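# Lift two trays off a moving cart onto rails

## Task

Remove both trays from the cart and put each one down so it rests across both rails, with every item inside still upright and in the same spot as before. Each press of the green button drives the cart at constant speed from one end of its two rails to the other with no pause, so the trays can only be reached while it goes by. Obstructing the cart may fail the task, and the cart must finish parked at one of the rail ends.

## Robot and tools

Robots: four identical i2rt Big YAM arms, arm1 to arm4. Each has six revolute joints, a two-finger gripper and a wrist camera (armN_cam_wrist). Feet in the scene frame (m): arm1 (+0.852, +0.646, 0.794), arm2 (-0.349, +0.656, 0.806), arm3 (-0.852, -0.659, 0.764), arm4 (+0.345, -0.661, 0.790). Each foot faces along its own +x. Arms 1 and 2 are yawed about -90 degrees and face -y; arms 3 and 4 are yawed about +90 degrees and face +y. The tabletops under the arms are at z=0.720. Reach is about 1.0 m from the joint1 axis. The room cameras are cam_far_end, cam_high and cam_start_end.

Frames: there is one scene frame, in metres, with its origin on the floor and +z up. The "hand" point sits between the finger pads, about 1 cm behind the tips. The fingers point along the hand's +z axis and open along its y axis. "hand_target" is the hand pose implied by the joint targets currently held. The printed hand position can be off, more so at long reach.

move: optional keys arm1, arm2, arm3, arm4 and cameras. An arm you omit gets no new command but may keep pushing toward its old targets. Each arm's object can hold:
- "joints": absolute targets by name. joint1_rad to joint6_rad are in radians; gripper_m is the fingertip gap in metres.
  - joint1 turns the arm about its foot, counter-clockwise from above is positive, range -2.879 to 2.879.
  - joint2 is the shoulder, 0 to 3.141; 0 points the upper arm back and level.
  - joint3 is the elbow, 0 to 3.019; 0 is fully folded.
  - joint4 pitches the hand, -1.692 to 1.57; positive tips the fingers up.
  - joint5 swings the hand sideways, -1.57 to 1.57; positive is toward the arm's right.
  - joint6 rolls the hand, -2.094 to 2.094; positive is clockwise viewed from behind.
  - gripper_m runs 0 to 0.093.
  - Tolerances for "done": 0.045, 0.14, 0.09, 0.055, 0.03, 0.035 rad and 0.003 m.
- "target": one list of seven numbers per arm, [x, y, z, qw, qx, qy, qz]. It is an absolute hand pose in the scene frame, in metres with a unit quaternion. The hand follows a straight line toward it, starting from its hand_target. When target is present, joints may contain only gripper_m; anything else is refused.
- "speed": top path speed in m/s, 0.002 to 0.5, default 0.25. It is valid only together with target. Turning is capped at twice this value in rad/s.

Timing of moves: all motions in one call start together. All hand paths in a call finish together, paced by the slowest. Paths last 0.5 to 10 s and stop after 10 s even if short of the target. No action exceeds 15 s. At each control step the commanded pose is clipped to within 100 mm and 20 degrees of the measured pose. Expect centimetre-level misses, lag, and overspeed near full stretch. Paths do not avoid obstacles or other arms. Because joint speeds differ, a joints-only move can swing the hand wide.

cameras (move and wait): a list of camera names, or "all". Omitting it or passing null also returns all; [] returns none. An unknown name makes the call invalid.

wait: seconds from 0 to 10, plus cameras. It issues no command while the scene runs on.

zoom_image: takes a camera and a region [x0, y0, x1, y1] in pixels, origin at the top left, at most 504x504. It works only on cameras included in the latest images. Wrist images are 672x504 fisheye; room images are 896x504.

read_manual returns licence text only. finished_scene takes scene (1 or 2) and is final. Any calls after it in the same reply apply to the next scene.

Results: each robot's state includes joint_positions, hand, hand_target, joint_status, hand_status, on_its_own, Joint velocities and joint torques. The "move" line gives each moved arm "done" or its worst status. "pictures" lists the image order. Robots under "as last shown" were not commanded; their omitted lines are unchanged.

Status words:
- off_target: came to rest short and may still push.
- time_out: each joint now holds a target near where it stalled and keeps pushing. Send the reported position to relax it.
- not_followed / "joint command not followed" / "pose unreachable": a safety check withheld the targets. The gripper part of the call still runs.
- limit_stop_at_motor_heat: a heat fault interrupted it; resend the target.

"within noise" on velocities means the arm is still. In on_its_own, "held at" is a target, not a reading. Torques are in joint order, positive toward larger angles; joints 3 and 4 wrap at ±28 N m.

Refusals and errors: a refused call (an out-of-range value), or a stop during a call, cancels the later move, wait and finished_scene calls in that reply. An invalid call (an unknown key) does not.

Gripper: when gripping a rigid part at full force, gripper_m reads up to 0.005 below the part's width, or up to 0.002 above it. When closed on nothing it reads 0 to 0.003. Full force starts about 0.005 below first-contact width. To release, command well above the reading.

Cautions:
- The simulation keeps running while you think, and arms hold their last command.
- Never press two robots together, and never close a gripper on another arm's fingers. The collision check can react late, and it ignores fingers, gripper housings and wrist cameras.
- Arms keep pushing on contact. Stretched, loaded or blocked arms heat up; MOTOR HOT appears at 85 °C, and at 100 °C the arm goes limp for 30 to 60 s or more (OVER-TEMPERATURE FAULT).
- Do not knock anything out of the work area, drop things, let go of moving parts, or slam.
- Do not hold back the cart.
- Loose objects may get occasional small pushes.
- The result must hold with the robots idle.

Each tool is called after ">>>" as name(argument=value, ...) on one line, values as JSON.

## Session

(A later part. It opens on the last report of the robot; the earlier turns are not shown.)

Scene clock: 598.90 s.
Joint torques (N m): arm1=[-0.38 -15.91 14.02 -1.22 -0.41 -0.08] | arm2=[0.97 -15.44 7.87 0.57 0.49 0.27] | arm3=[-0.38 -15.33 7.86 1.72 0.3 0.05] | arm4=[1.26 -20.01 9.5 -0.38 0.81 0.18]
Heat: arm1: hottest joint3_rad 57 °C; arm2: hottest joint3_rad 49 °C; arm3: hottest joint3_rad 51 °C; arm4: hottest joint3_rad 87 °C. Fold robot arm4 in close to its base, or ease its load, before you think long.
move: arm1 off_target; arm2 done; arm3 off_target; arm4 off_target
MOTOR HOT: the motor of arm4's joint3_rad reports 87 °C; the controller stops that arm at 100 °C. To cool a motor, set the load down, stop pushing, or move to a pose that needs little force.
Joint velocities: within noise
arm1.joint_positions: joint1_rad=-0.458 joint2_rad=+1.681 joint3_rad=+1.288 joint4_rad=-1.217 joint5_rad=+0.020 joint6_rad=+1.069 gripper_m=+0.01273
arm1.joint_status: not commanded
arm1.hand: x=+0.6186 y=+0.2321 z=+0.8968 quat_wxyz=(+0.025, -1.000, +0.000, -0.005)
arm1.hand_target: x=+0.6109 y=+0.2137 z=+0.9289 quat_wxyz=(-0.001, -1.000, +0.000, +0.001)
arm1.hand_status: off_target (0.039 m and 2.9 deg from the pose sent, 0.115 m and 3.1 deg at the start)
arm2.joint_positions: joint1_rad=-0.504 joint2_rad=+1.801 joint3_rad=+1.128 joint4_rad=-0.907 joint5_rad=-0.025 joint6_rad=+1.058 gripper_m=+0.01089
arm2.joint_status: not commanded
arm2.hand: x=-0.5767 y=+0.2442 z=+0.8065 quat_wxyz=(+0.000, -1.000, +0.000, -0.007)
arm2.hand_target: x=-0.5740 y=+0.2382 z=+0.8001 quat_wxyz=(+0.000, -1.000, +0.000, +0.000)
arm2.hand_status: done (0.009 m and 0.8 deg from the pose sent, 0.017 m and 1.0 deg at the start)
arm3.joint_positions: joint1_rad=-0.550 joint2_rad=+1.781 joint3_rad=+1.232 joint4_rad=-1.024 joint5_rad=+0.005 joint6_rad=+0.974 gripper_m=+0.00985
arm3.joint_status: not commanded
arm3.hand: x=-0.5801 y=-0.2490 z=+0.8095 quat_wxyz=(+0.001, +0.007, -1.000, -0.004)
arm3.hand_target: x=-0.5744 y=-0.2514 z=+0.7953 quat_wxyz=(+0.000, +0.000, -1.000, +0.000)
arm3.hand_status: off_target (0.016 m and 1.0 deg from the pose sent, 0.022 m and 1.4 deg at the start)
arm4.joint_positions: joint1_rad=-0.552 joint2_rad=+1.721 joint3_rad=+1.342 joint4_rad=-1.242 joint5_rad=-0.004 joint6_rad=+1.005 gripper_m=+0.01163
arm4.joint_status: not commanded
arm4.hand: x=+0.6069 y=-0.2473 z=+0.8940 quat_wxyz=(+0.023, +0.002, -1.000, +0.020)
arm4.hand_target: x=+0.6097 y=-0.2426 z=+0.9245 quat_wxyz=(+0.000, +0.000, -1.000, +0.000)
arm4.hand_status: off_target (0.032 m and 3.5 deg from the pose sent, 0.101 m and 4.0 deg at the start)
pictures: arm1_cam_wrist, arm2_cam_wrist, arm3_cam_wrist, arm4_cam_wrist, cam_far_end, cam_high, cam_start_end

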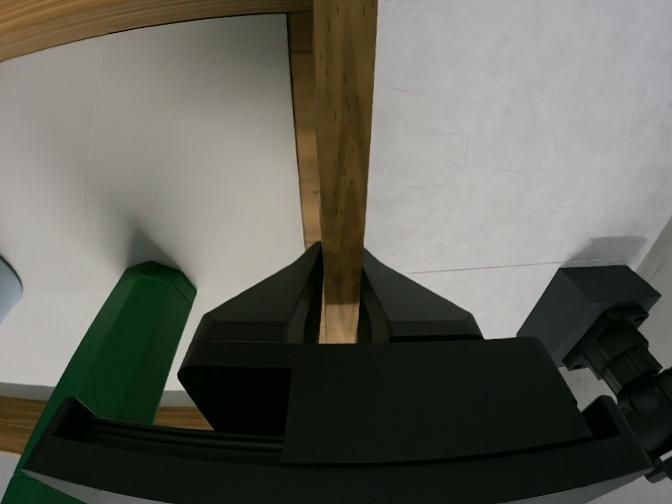

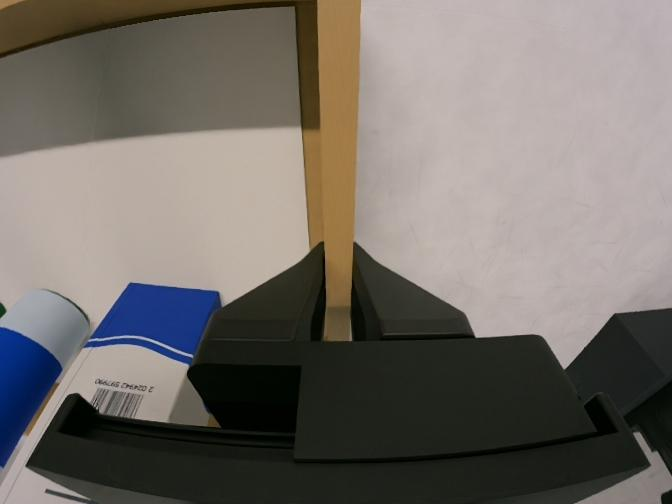

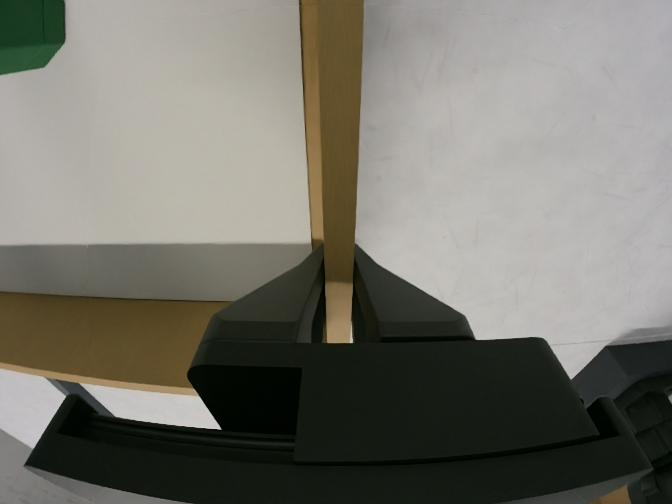

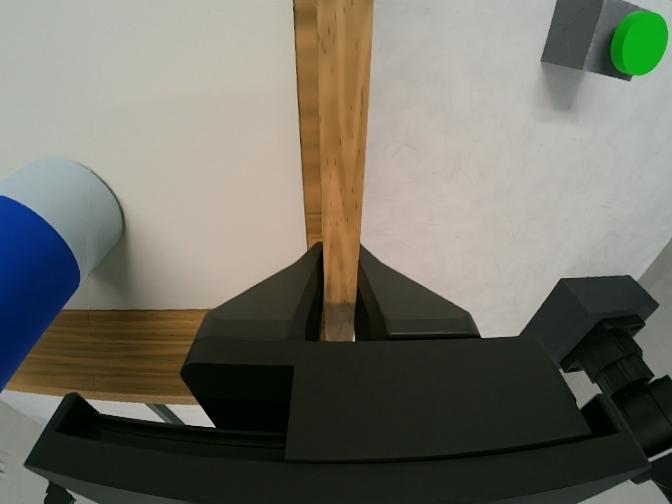

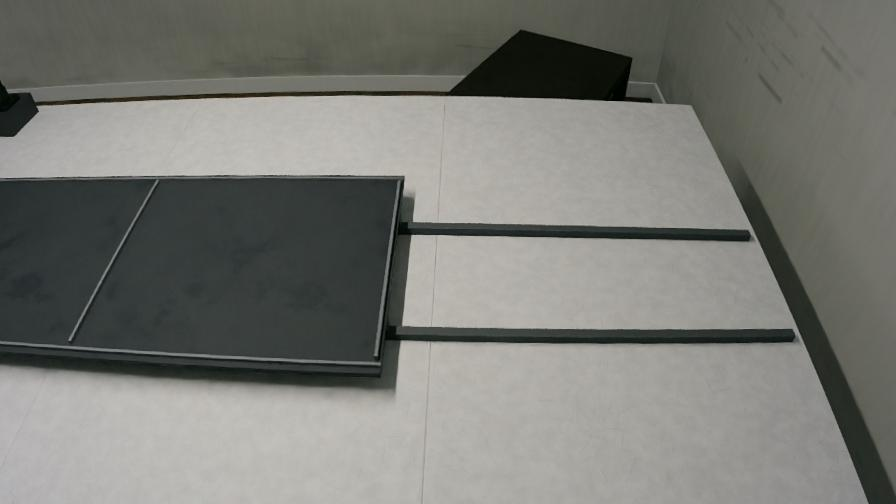

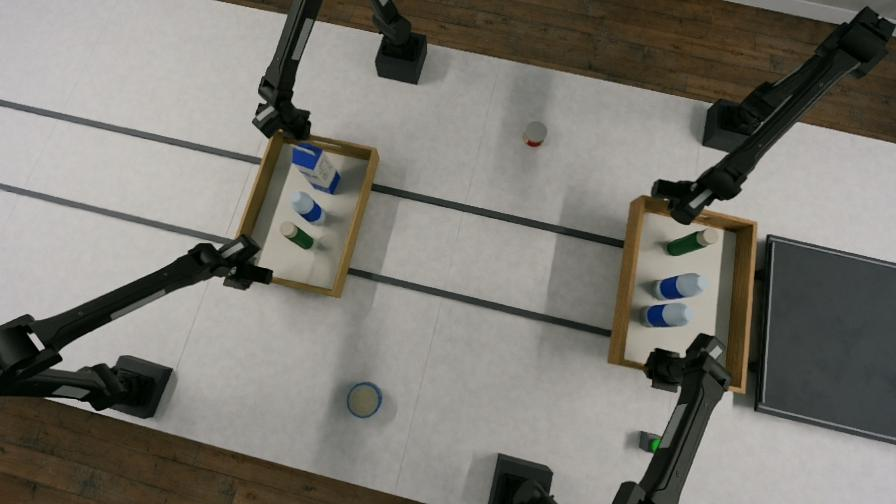

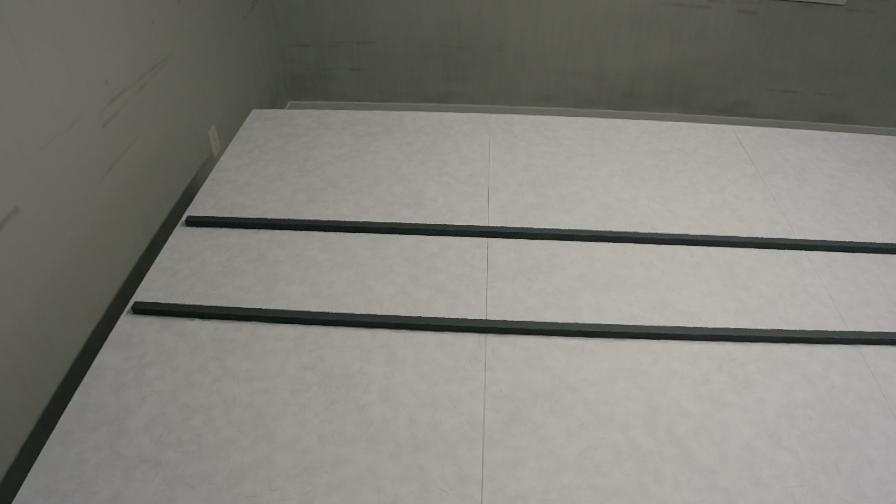

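>>> move(arm1={"target":[0.61,0.212,0.842,0,1,0,0],"speed":0.1}, arm4={"target":[0.61,-0.242,0.838,0,0,1,0],"speed":0.1}, arm2={"joints":{"gripper_m":0.045}}, arm3={"joints":{"gripper_m":0.045}}, cameras=["arm1_cam_wrist","arm2_cam_wrist","arm3_cam_wrist","cam_high"])

>>> move(arm1={"target":[0.61,0.212,0.798,0,1,0,0],"speed":0.04}, arm4={"target":[0.61,-0.242,0.797,0,0,1,0],"speed":0.04})

Scene clock: 605.07 s.
Joint torques (N m): arm1=[-0.38 -17.61 9.5 -0.43 -0.25 -0.04] | arm2=[1.26 -15.68 7.83 0.18 0.14 0.18] | arm3=[0.97 -15.79 8.01 1.02 0.17 0.04] | arm4=[1.03 -17.85 8.98 0.1 0.75 0.11]
Heat: arm1: hottest joint3_rad 58 °C; arm2: hottest joint3_rad 48 °C; arm3: hottest joint3_rad 50 °C; arm4: hottest joint3_rad 83 °C. Fold robot arm4 in close to its base, or ease its load, before you think long.
move: arm1 off_target; arm2 done; arm3 done; arm4 off_target
MOTOR HOT: still on. The motor of arm4's joint3_rad reports 83 °C.
Joint velocities: within noise
arm1.joint_positions: joint1_rad=-0.458 joint2_rad=+1.793 joint3_rad=+1.223 joint4_rad=-1.022 joint5_rad=+0.016 joint6_rad=+1.066 gripper_m=+0.01266
arm1.joint_status: not commanded
arm1.hand: x=+0.6133 y=+0.2205 z=+0.8221 quat_wxyz=(+0.016, -1.000, -0.001, -0.003)
arm1.hand_target: x=+0.6101 y=+0.2124 z=+0.8419 quat_wxyz=(+0.000, -1.000, +0.000, +0.000)
arm1.hand_status: off_target (0.022 m and 1.9 deg from the pose sent, 0.059 m and 2.9 deg at the start)
arm2.joint_positions: joint1_rad=-0.503 joint2_rad=+1.803 joint3_rad=+1.128 joint4_rad=-0.897 joint5_rad=-0.016 joint6_rad=+1.066 gripper_m=+0.04495
arm2.joint_status: all done
arm2.hand: x=-0.5786 y=+0.2427 z=+0.8058 quat_wxyz=(-0.001, -1.000, +0.003, -0.001)
arm2.hand_target: x=-0.5739 y=+0.2382 z=+0.8001 quat_wxyz=(+0.000, -1.000, +0.000, +0.000)
arm2.hand_status: not commanded
arm3.joint_positions: joint1_rad=-0.551 joint2_rad=+1.791 joint3_rad=+1.228 joint4_rad=-1.008 joint5_rad=+0.008 joint6_rad=+0.974 gripper_m=+0.04491
arm3.joint_status: all done
arm3.hand: x=-0.5787 y=-0.2486 z=+0.8033 quat_wxyz=(-0.001, +0.007, -1.000, -0.004)
arm3.hand_target: x=-0.5743 y=-0.2514 z=+0.7953 quat_wxyz=(+0.000, +0.000, -1.000, +0.000)
arm3.hand_status: not commanded
arm4.joint_positions: joint1_rad=-0.552 joint2_rad=+1.787 joint3_rad=+1.217 joint4_rad=-1.040 joint5_rad=-0.003 joint6_rad=+1.008 gripper_m=+0.01163
arm4.joint_status: not commanded
arm4.hand: x=+0.6023 y=-0.2530 z=+0.8203 quat_wxyz=(+0.020, +0.001, -1.000, +0.015)
arm4.hand_target: x=+0.6097 y=-0.2424 z=+0.8382 quat_wxyz=(+0.000, +0.000, -1.000, +0.000)
arm4.hand_status: off_target (0.022 m and 2.8 deg from the pose sent, 0.056 m and 3.5 deg at the start)

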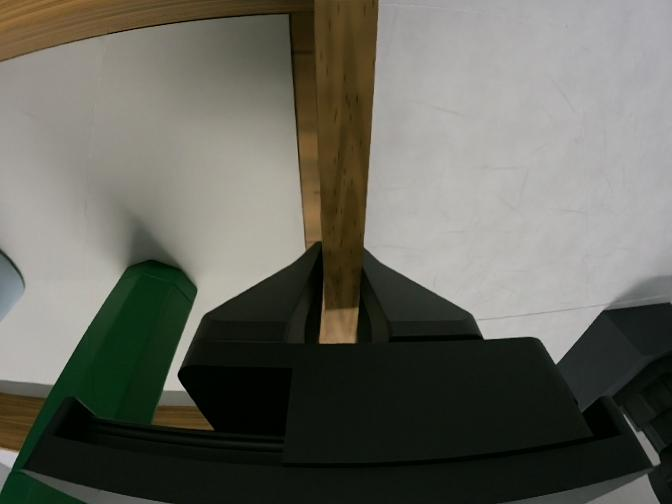

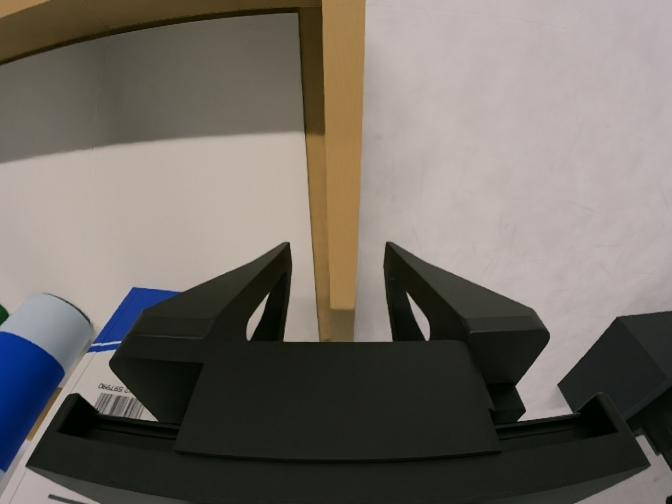

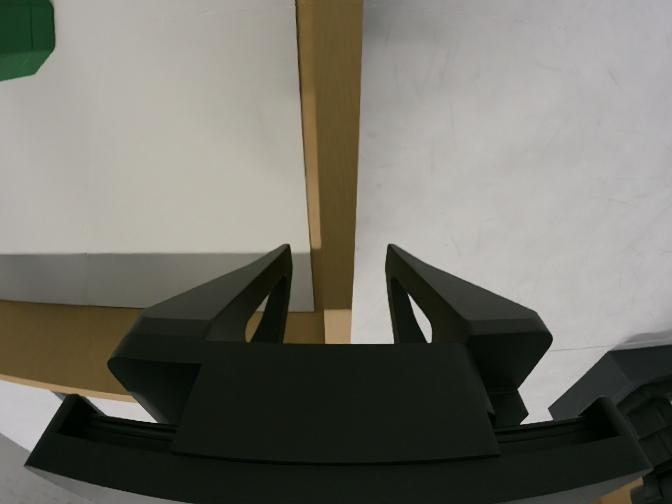

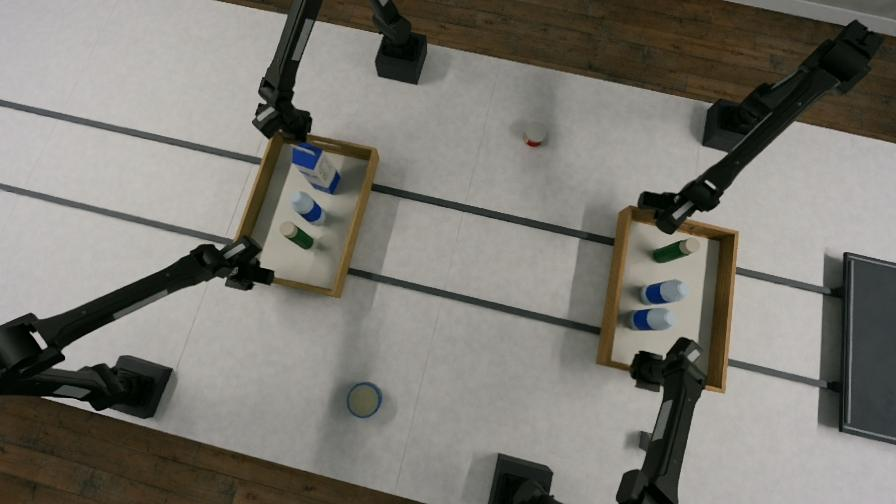

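Scene clock: 606.67 s.
Joint torques (N m): arm1=[-0.26 -13.8 7.84 1.92 0.36 0.04] | arm2=[1.32 -15.62 7.84 0.23 0.12 0.18] | arm3=[0.67 -15.5 8.2 0.96 0.13 0.04] | arm4=[0.85 -13.92 7.61 1.69 0.11 0.08]
Heat: arm1: hottest joint3_rad 58 °C; arm2: hottest joint3_rad 48 °C; arm3: hottest joint3_rad 50 °C; arm4: hottest joint3_rad 83 °C. Fold robot arm4 in close to its base, or ease its load, before you think long.
move: arm1 off_target; arm4 off_target
MOTOR HOT: still on. The motor of arm4's joint3_rad reports 83 °C.
Joint velocities: within noise
arm1.joint_positions: joint1_rad=-0.461 joint2_rad=+1.812 joint3_rad=+1.199 joint4_rad=-0.967 joint5_rad=-0.003 joint6_rad=+1.059 gripper_m=+0.01239
arm1.joint_status: not commanded
arm1.hand: x=+0.6149 y=+0.2191 z=+0.8056 quat_wxyz=(+0.006, -1.000, -0.003, -0.008)
arm1.hand_target: x=+0.6101 y=+0.2122 z=+0.7982 quat_wxyz=(+0.000, -1.000, +0.000, +0.000)
arm1.hand_status: off_target (0.011 m and 1.3 deg from the pose sent, 0.026 m and 1.9 deg at the start)
arm2, arm3: as last shown
arm2.hand_target: x=-0.5738 y=+0.2382 z=+0.8001 quat_wxyz=(+0.000, -1.000, +0.000, +0.000)
arm3.hand_target: x=-0.5744 y=-0.2514 z=+0.7953 quat_wxyz=(+0.000, +0.000, -1.000, +0.000)
arm4.joint_positions: joint1_rad=-0.552 joint2_rad=+1.796 joint3_rad=+1.193 joint4_rad=-0.978 joint5_rad=+0.014 joint6_rad=+1.011 gripper_m=+0.01151
arm4.joint_status: not commanded
arm4.hand: x=+0.6062 y=-0.2519 z=+0.8081 quat_wxyz=(+0.005, -0.001, -1.000, +0.007)
arm4.hand_target: x=+0.6097 y=-0.2425 z=+0.7974 quat_wxyz=(+0.000, +0.000, -1.000, +0.000)
arm4.hand_status: off_target (0.015 m and 1.0 deg from the pose sent, 0.027 m and 2.8 deg at the start)
pictures: arm1_cam_wrist, arm2_cam_wrist, arm3_cam_wrist, arm4_cam_wrist, cam_far_end, cam_high, cam_start_end

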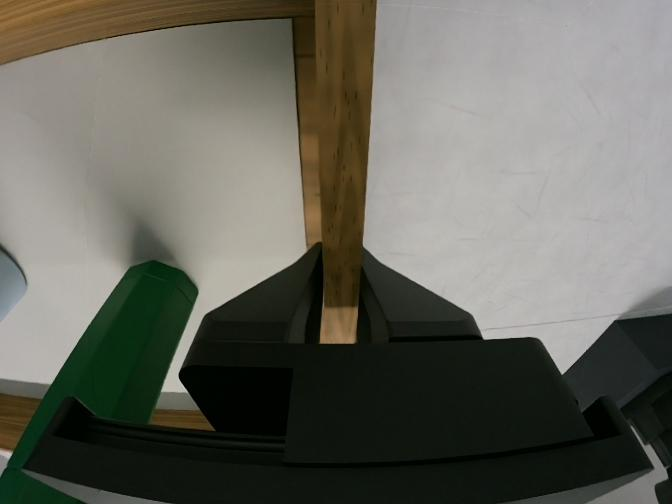

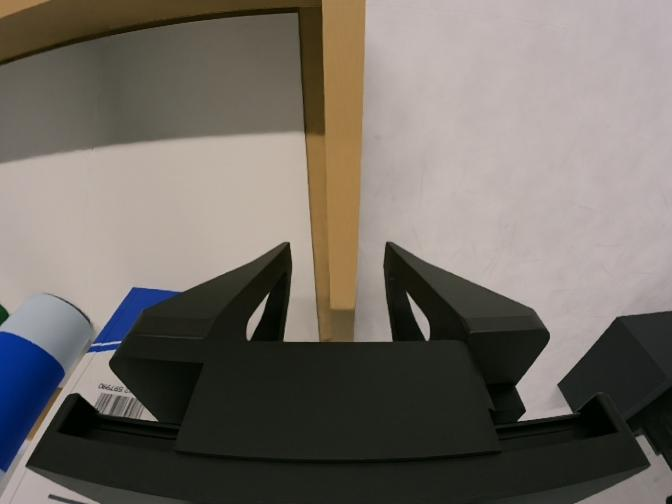

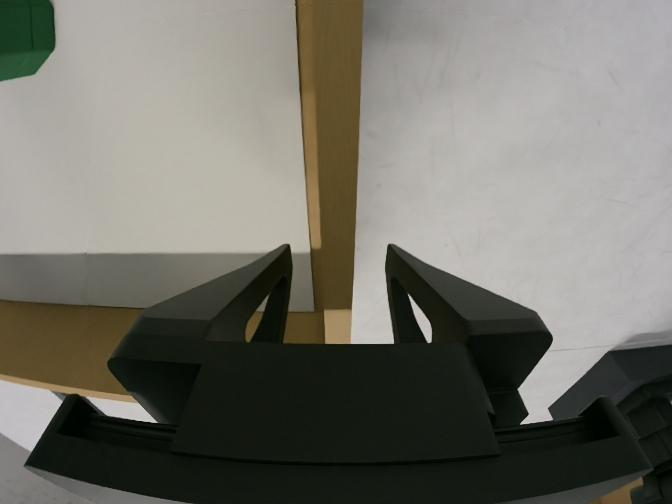

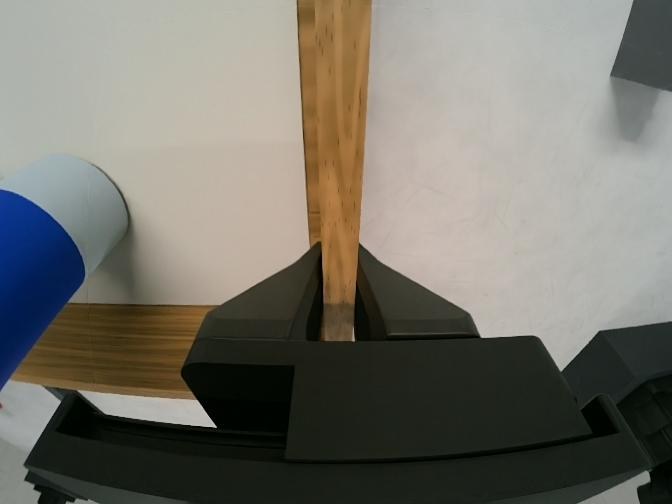

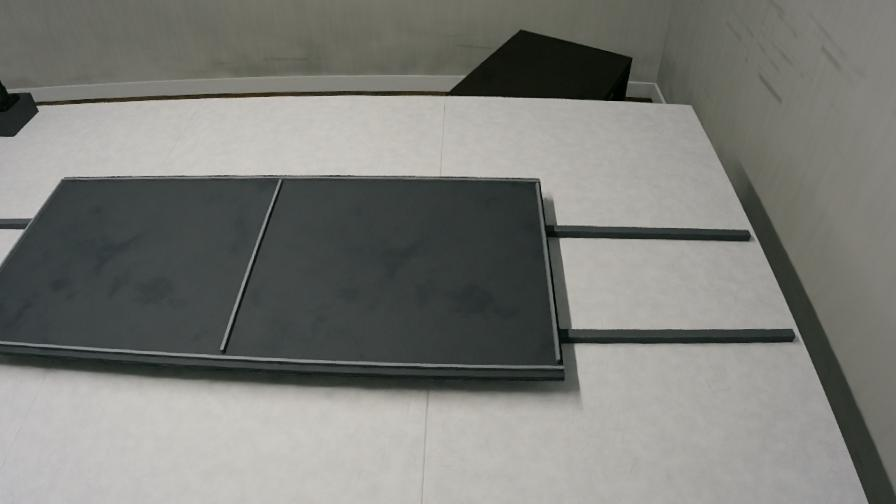

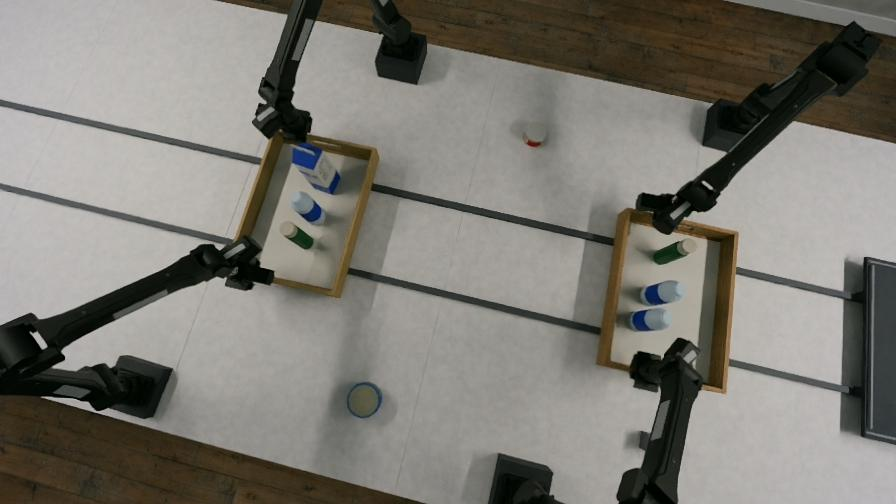

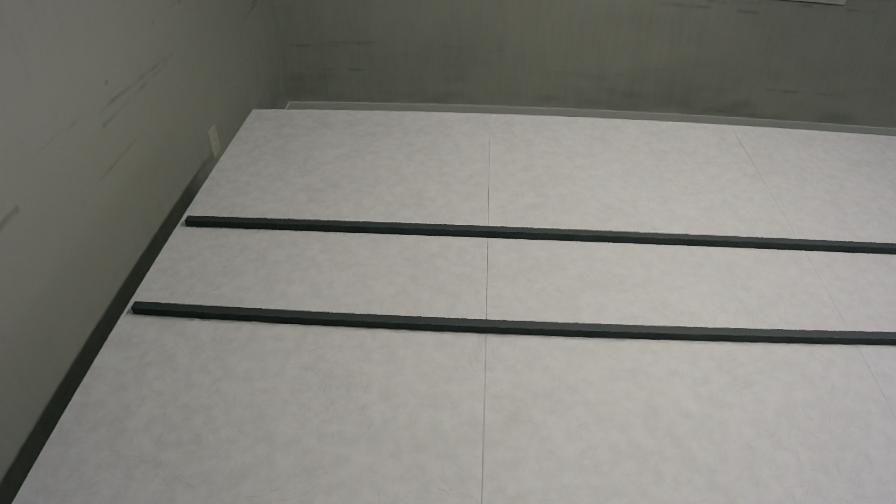

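>>> move(arm1={"joints":{"gripper_m":0.045}}, arm4={"joints":{"gripper_m":0.045}}, arm2={"target":[-0.574,0.240,0.97,0,1,0,0],"speed":0.12}, arm3={"target":[-0.574,-0.249,0.97,0,0,1,0],"speed":0.12}, cameras=["arm1_cam_wrist","arm4_cam_wrist","cam_high"])

>>> move(arm1={"target":[0.61,0.216,0.97,0,1,0,0],"speed":0.12}, arm4={"target":[0.61,-0.248,0.97,0,0,1,0],"speed":0.12}, cameras=["cam_high","cam_far_end"])

>>> move(arm1={"target":[0.65,0.38,1.05,0,1,0,0],"speed":0.2}, arm2={"target":[-0.574,0.38,1.05,0,1,0,0],"speed":0.2}, arm3={"target":[-0.62,-0.38,1.05,0,0,1,0],"speed":0.2}, arm4={"target":[0.60,-0.38,1.05,0,0,1,0],"speed":0.2}, cameras=["cam_high","cam_far_end","arm2_cam_wrist","arm4_cam_wrist"])

>>> wait(seconds=4, cameras=["cam_far_end","cam_high"])

Scene clock: 622.00 s.
Joint torques (N m): arm1=[-0.21 -14.51 7.9 1.16 0.23 -0.01] | arm2=[0.5 -16.5 13.16 -0.57 0.13 0.12] | arm3=[1.14 -16.38 12.89 0.16 0.14 0.1] | arm4=[0.91 -14.1 7.72 0.66 0.12 0.07]
Heat: arm1: hottest joint3_rad 56 °C; arm2: hottest joint3_rad 47 °C; arm3: hottest joint3_rad 49 °C; arm4: hottest joint3_rad 75 °C.
move: arm1 done; arm2 off_target; arm3 off_target; arm4 done
MOTOR HOT: cleared for the motors of arm4.
Joint velocities: within noise
arm1.joint_positions: joint1_rad=-0.461 joint2_rad=+1.814 joint3_rad=+1.199 joint4_rad=-0.948 joint5_rad=+0.003 joint6_rad=+1.059 gripper_m=+0.04492
arm1.joint_status: all done
arm1.hand: x=+0.6118 y=+0.2157 z=+0.8044 quat_wxyz=(+0.000, -1.000, -0.003, -0.002)
arm1.hand_target: x=+0.6102 y=+0.2122 z=+0.7982 quat_wxyz=(+0.000, -1.000, +0.000, +0.000)
arm1.hand_status: not commanded
arm2.joint_positions: joint1_rad=-0.503 joint2_rad=+1.619 joint3_rad=+1.304 joint4_rad=-1.306 joint5_rad=-0.015 joint6_rad=+1.066 gripper_m=+0.04496
arm2.joint_status: not commanded
arm2.hand: x=-0.5700 y=+0.2543 z=+0.9487 quat_wxyz=(+0.020, -1.000, +0.004, -0.012)
arm2.hand_target: x=-0.5736 y=+0.2408 z=+0.9702 quat_wxyz=(+0.000, -1.000, +0.000, +0.000)
arm2.hand_status: off_target (0.026 m and 2.7 deg from the pose sent, 0.164 m and 0.4 deg at the start)
arm3.joint_positions: joint1_rad=-0.551 joint2_rad=+1.654 joint3_rad=+1.466 joint4_rad=-1.425 joint5_rad=+0.009 joint6_rad=+0.974 gripper_m=+0.04491
arm3.joint_status: not commanded
arm3.hand: x=-0.5821 y=-0.2568 z=+0.9534 quat_wxyz=(+0.010, +0.007, -1.000, +0.014)
arm3.hand_target: x=-0.5743 y=-0.2496 z=+0.9699 quat_wxyz=(+0.000, +0.000, -1.000, +0.000)
arm3.hand_status: off_target (0.020 m and 2.1 deg from the pose sent, 0.167 m and 0.9 deg at the start)
arm4.joint_positions: joint1_rad=-0.552 joint2_rad=+1.796 joint3_rad=+1.193 joint4_rad=-0.952 joint5_rad=+0.013 joint6_rad=+1.011 gripper_m=+0.04493
arm4.joint_status: all done
arm4.hand: x=+0.6094 y=-0.2466 z=+0.8079 quat_wxyz=(-0.002, -0.001, -1.000, -0.003)
arm4.hand_target: x=+0.6097 y=-0.2425 z=+0.7974 quat_wxyz=(+0.000, +0.000, -1.000, +0.000)
arm4.hand_status: not commanded

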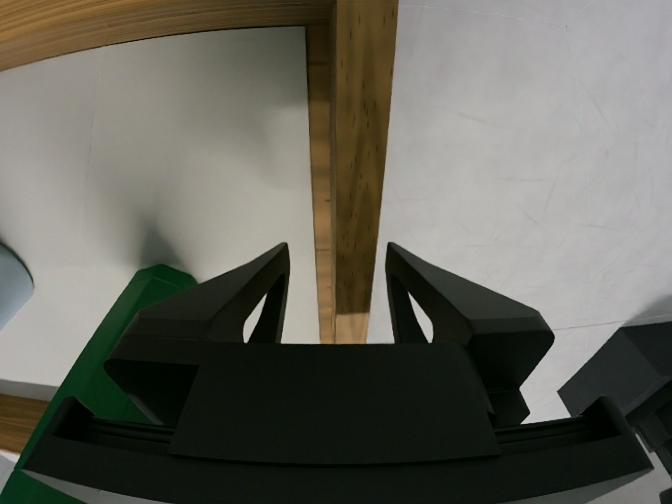

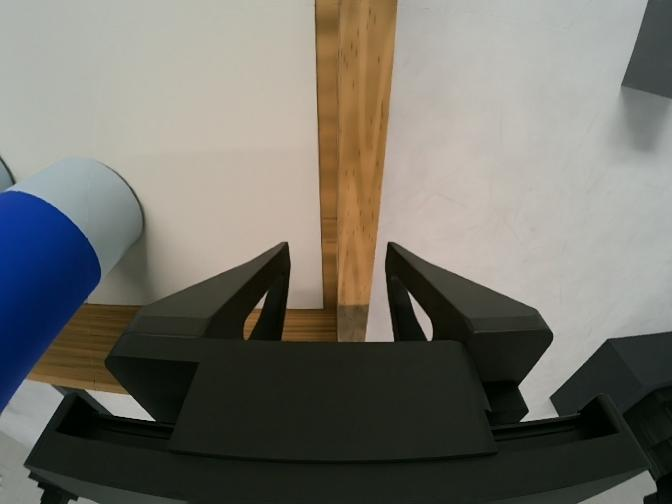

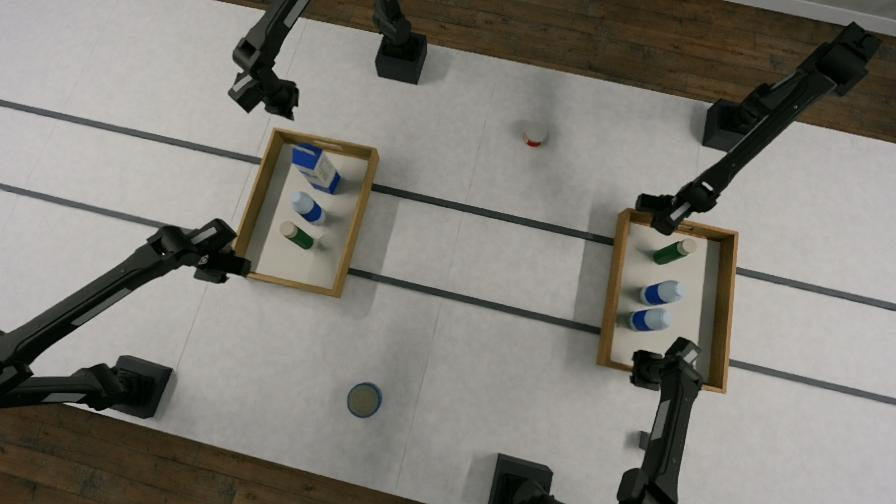

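Scene clock: 623.97 s.
Joint torques (N m): arm1=[-1.38 -15.85 12.45 0.02 0.18 -0.01] | arm2=[0.5 -16.38 13.18 -0.62 0.12 0.11] | arm3=[1.03 -16.56 13.2 0.09 0.15 0.11] | arm4=[0.91 -15.03 11.43 -0.31 0.13 0.06]
Heat: arm1: hottest joint3_rad 56 °C; arm2: hottest joint3_rad 47 °C; arm3: hottest joint3_rad 49 °C; arm4: hottest joint3_rad 75 °C.
move: arm1 off_target; arm4 off_target
Joint velocities: within noise
arm1.joint_positions: joint1_rad=-0.461 joint2_rad=+1.643 joint3_rad=+1.388 joint4_rad=-1.345 joint5_rad=+0.003 joint6_rad=+1.059 gripper_m=+0.04492
arm1.joint_status: not commanded
arm1.hand: x=+0.6169 y=+0.2267 z=+0.9504 quat_wxyz=(+0.017, -1.000, -0.003, -0.011)
arm1.hand_target: x=+0.6104 y=+0.2167 z=+0.9700 quat_wxyz=(+0.000, -1.000, +0.000, +0.000)
arm1.hand_status: off_target (0.023 m and 2.3 deg from the pose sent, 0.166 m and 0.4 deg at the start)
arm2, arm3: as last shown
arm2.hand: x=-0.5699 y=+0.2544 z=+0.9487 quat_wxyz=(+0.020, -1.000, +0.004, -0.012)
arm4.joint_positions: joint1_rad=-0.552 joint2_rad=+1.627 joint3_rad=+1.394 joint4_rad=-1.354 joint5_rad=+0.013 joint6_rad=+1.011 gripper_m=+0.04493
arm4.joint_status: not commanded
arm4.hand: x=+0.6052 y=-0.2573 z=+0.9565 quat_wxyz=(+0.007, -0.001, -1.000, +0.010)
arm4.hand_target: x=+0.6098 y=-0.2484 z=+0.9701 quat_wxyz=(+0.000, +0.000, -1.000, +0.000)
arm4.hand_status: off_target (0.017 m and 1.4 deg from the pose sent, 0.162 m and 0.4 deg at the start)
pictures: cam_far_end, cam_high

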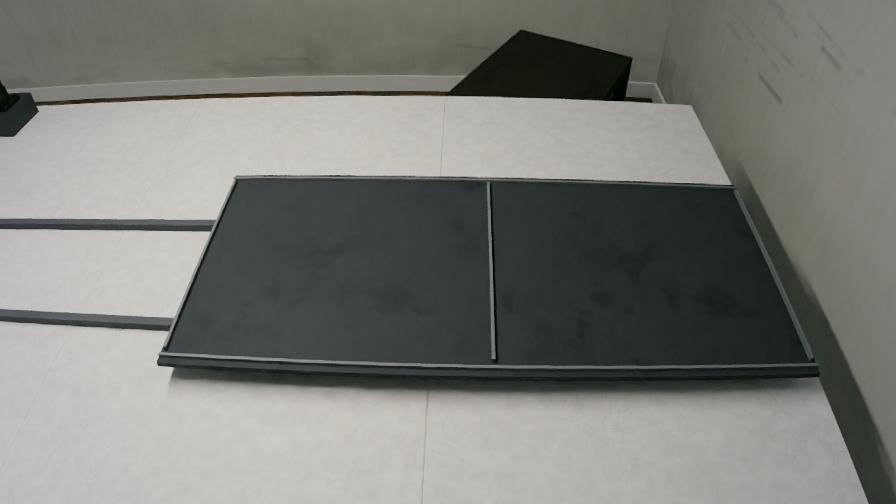

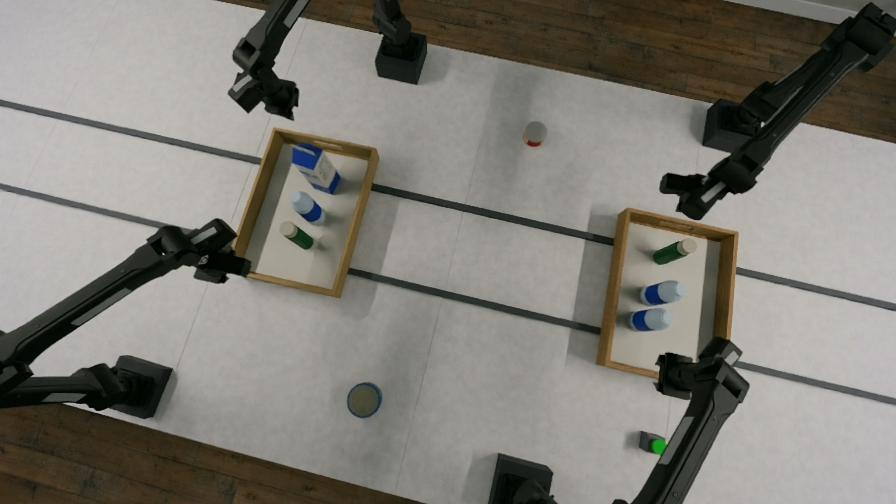

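Scene clock: 625.67 s.
Joint torques (N m): arm1=[-0.85 -8 9.58 0.2 0.08 -0.25] | arm2=[-0.79 -10.75 10.21 -0.47 0.06 0.01] | arm3=[0.44 -10.52 9.77 0.24 0.12 -0.09] | arm4=[0.38 -9.88 8.35 -0.18 0.06 -0.11]
Heat: arm1: hottest joint3_rad 56 °C; arm2: hottest joint3_rad 47 °C; arm3: hottest joint3_rad 49 °C; arm4: hottest joint3_rad 74 °C.
move: arm1 done; arm2 done; arm3 done; arm4 done
Joint velocities: within noise
arm1.joint_positions: joint1_rad=-0.588 joint2_rad=+1.191 joint3_rad=+1.191 joint4_rad=-1.543 joint5_rad=+0.003 joint6_rad=+0.942 gripper_m=+0.04492
arm1.joint_status: not commanded
arm1.hand: x=+0.6511 y=+0.3771 z=+1.0521 quat_wxyz=(-0.007, -1.000, +0.002, +0.005)
arm1.hand_target: x=+0.6501 y=+0.3800 z=+1.0500 quat_wxyz=(+0.000, -1.000, +0.000, +0.000)
arm1.hand_status: done (0.004 m and 1.0 deg from the pose sent, 0.186 m and 2.3 deg at the start)
arm2.joint_positions: joint1_rad=-0.678 joint2_rad=+1.278 joint3_rad=+1.210 joint4_rad=-1.503 joint5_rad=-0.013 joint6_rad=+0.882 gripper_m=+0.04496
arm2.joint_status: not commanded
arm2.hand: x=-0.5721 y=+0.3767 z=+1.0484 quat_wxyz=(-0.002, -1.000, -0.001, +0.001)
arm2.hand_target: x=-0.5739 y=+0.3800 z=+1.0500 quat_wxyz=(+0.000, -1.000, +0.000, +0.000)
arm2.hand_status: done (0.004 m and 0.3 deg from the pose sent, 0.161 m and 2.8 deg at the start)
arm3.joint_positions: joint1_rad=-0.638 joint2_rad=+1.290 joint3_rad=+1.340 joint4_rad=-1.610 joint5_rad=+0.010 joint6_rad=+0.904 gripper_m=+0.04491
arm3.joint_status: not commanded
arm3.hand: x=-0.6215 y=-0.3770 z=+1.0534 quat_wxyz=(-0.005, -0.002, -1.000, -0.008)
arm3.hand_target: x=-0.6200 y=-0.3799 z=+1.0500 quat_wxyz=(+0.000, +0.000, -1.000, +0.000)
arm3.hand_status: done (0.005 m and 1.1 deg from the pose sent, 0.161 m and 2.1 deg at the start)
arm4.joint_positions: joint1_rad=-0.709 joint2_rad=+1.309 joint3_rad=+1.311 joint4_rad=-1.539 joint5_rad=+0.013 joint6_rad=+0.866 gripper_m=+0.04493
arm4.joint_status: not commanded
arm4.hand: x=+0.6018 y=-0.3769 z=+1.0550 quat_wxyz=(-0.008, -0.007, -1.000, -0.009)
arm4.hand_target: x=+0.5999 y=-0.3800 z=+1.0501 quat_wxyz=(+0.000, +0.000, -1.000, +0.000)
arm4.hand_status: done (0.006 m and 1.6 deg from the pose sent, 0.154 m and 1.4 deg at the start)
pictures: arm2_cam_wrist, arm4_cam_wrist, cam_far_end, cam_high

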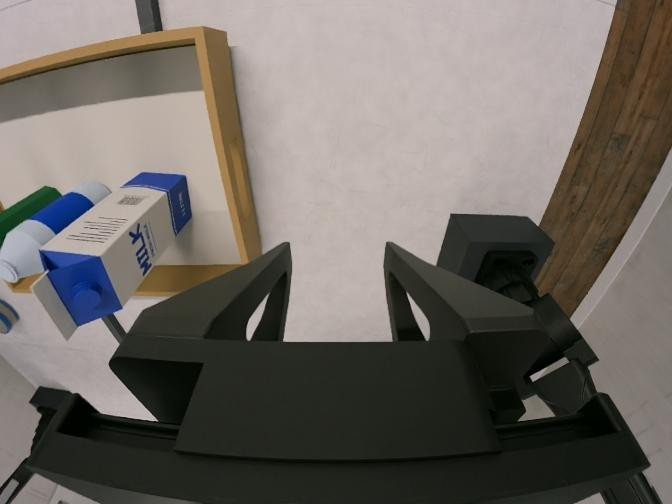

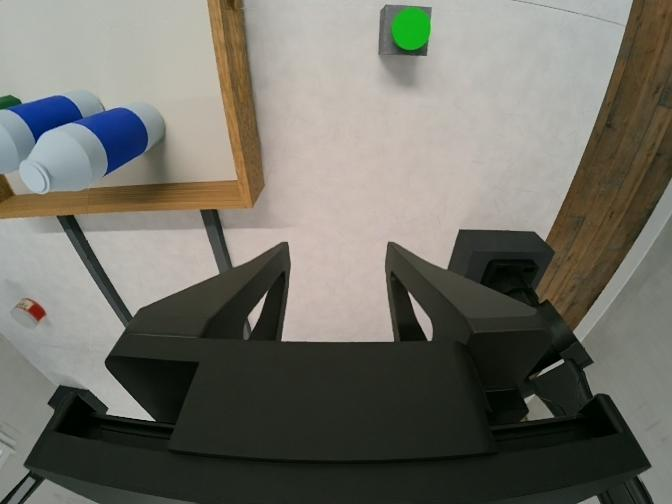

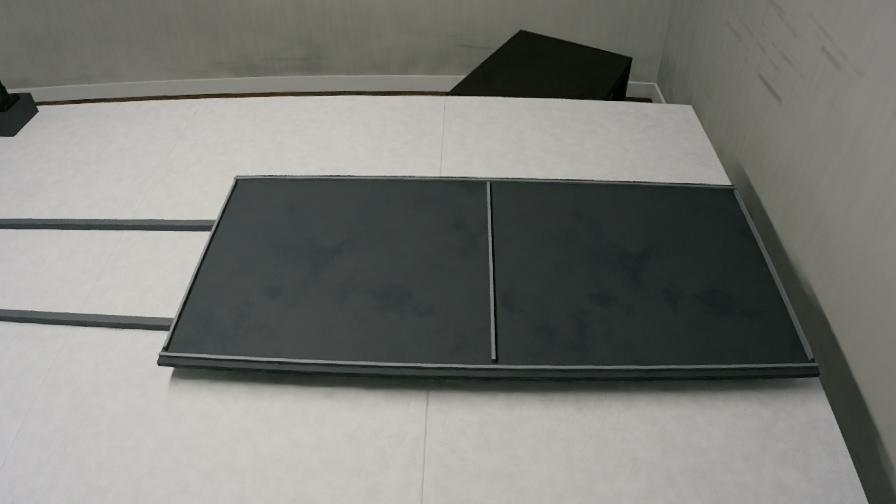

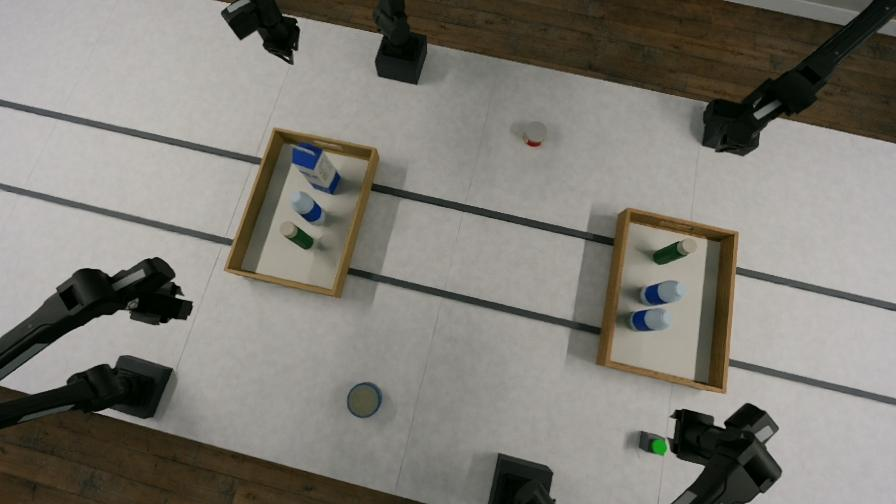

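Scene clock: 629.67 s.
Joint torques (N m): arm1=[-1.32 -8.41 9.44 0.09 0.12 -0.18] | arm2=[-0.38 -10.64 10.19 -0.5 0.06 0.02] | arm3=[0.44 -10.11 9.74 0.06 0.08 -0.08] | arm4=[0.5 -10.11 8.29 -0.2 0.05 -0.11]
Heat: arm1: hottest joint3_rad 55 °C; arm2: hottest joint3_rad 48 °C; arm3: hottest joint3_rad 49 °C; arm4: hottest joint3_rad 73 °C.
Joint velocities: within noise
arm1.joint_positions: joint1_rad=-0.588 joint2_rad=+1.191 joint3_rad=+1.191 joint4_rad=-1.543 joint5_rad=+0.003 joint6_rad=+0.941 gripper_m=+0.04492
arm1.joint_status: not commanded
arm1.hand: x=+0.6511 y=+0.3771 z=+1.0521 quat_wxyz=(-0.007, -1.000, +0.002, +0.005)
arm1.hand_target: x=+0.6501 y=+0.3800 z=+1.0500 quat_wxyz=(+0.000, -1.000, +0.000, +0.000)
arm1.hand_status: done (0.004 m and 1.0 deg from the pose sent, 0.186 m and 2.3 deg at the start)
arm2.joint_positions: joint1_rad=-0.678 joint2_rad=+1.278 joint3_rad=+1.210 joint4_rad=-1.503 joint5_rad=-0.013 joint6_rad=+0.881 gripper_m=+0.04496
arm2.joint_status: not commanded
arm2.hand: x=-0.5721 y=+0.3767 z=+1.0484 quat_wxyz=(-0.002, -1.000, -0.001, +0.001)
arm2.hand_target: x=-0.5739 y=+0.3800 z=+1.0500 quat_wxyz=(+0.000, -1.000, +0.000, +0.000)
arm2.hand_status: done (0.004 m and 0.3 deg from the pose sent, 0.161 m and 2.8 deg at the start)
arm3.joint_positions: joint1_rad=-0.638 joint2_rad=+1.290 joint3_rad=+1.340 joint4_rad=-1.610 joint5_rad=+0.010 joint6_rad=+0.903 gripper_m=+0.04491
arm3.joint_status: not commanded
arm3.hand: x=-0.6215 y=-0.3770 z=+1.0534 quat_wxyz=(-0.005, -0.002, -1.000, -0.008)
arm3.hand_target: x=-0.6200 y=-0.3799 z=+1.0500 quat_wxyz=(+0.000, +0.000, -1.000, +0.000)
arm3.hand_status: done (0.005 m and 1.1 deg from the pose sent, 0.161 m and 2.1 deg at the start)
arm4.joint_positions: joint1_rad=-0.709 joint2_rad=+1.309 joint3_rad=+1.311 joint4_rad=-1.539 joint5_rad=+0.013 joint6_rad=+0.865 gripper_m=+0.04493
arm4.joint_status: not commanded
arm4.hand: x=+0.6018 y=-0.3769 z=+1.0550 quat_wxyz=(-0.008, -0.007, -1.000, -0.009)
arm4.hand_target: x=+0.5999 y=-0.3800 z=+1.0501 quat_wxyz=(+0.000, +0.000, -1.000, +0.000)
arm4.hand_status: done (0.006 m and 1.6 deg from the pose sent, 0.154 m and 1.4 deg at the start)
wait: 4.00 s; at rest by 0.27 s

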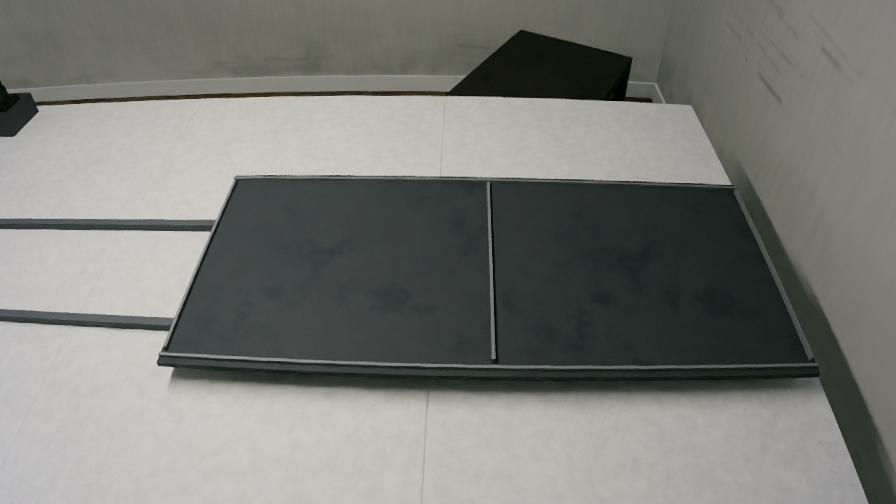

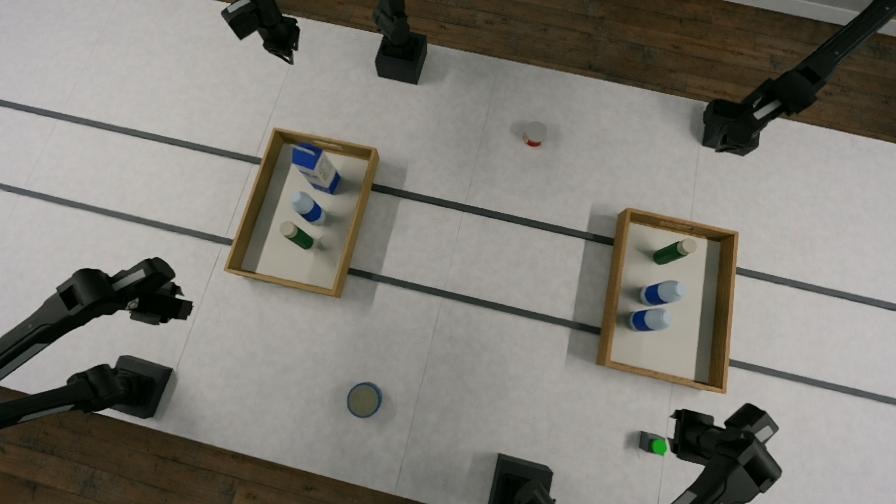

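Everything is done: cart at its end, both trays on both rails, contents standing.

>>> finished_scene(scene=1)

The scene is finished: the task was done.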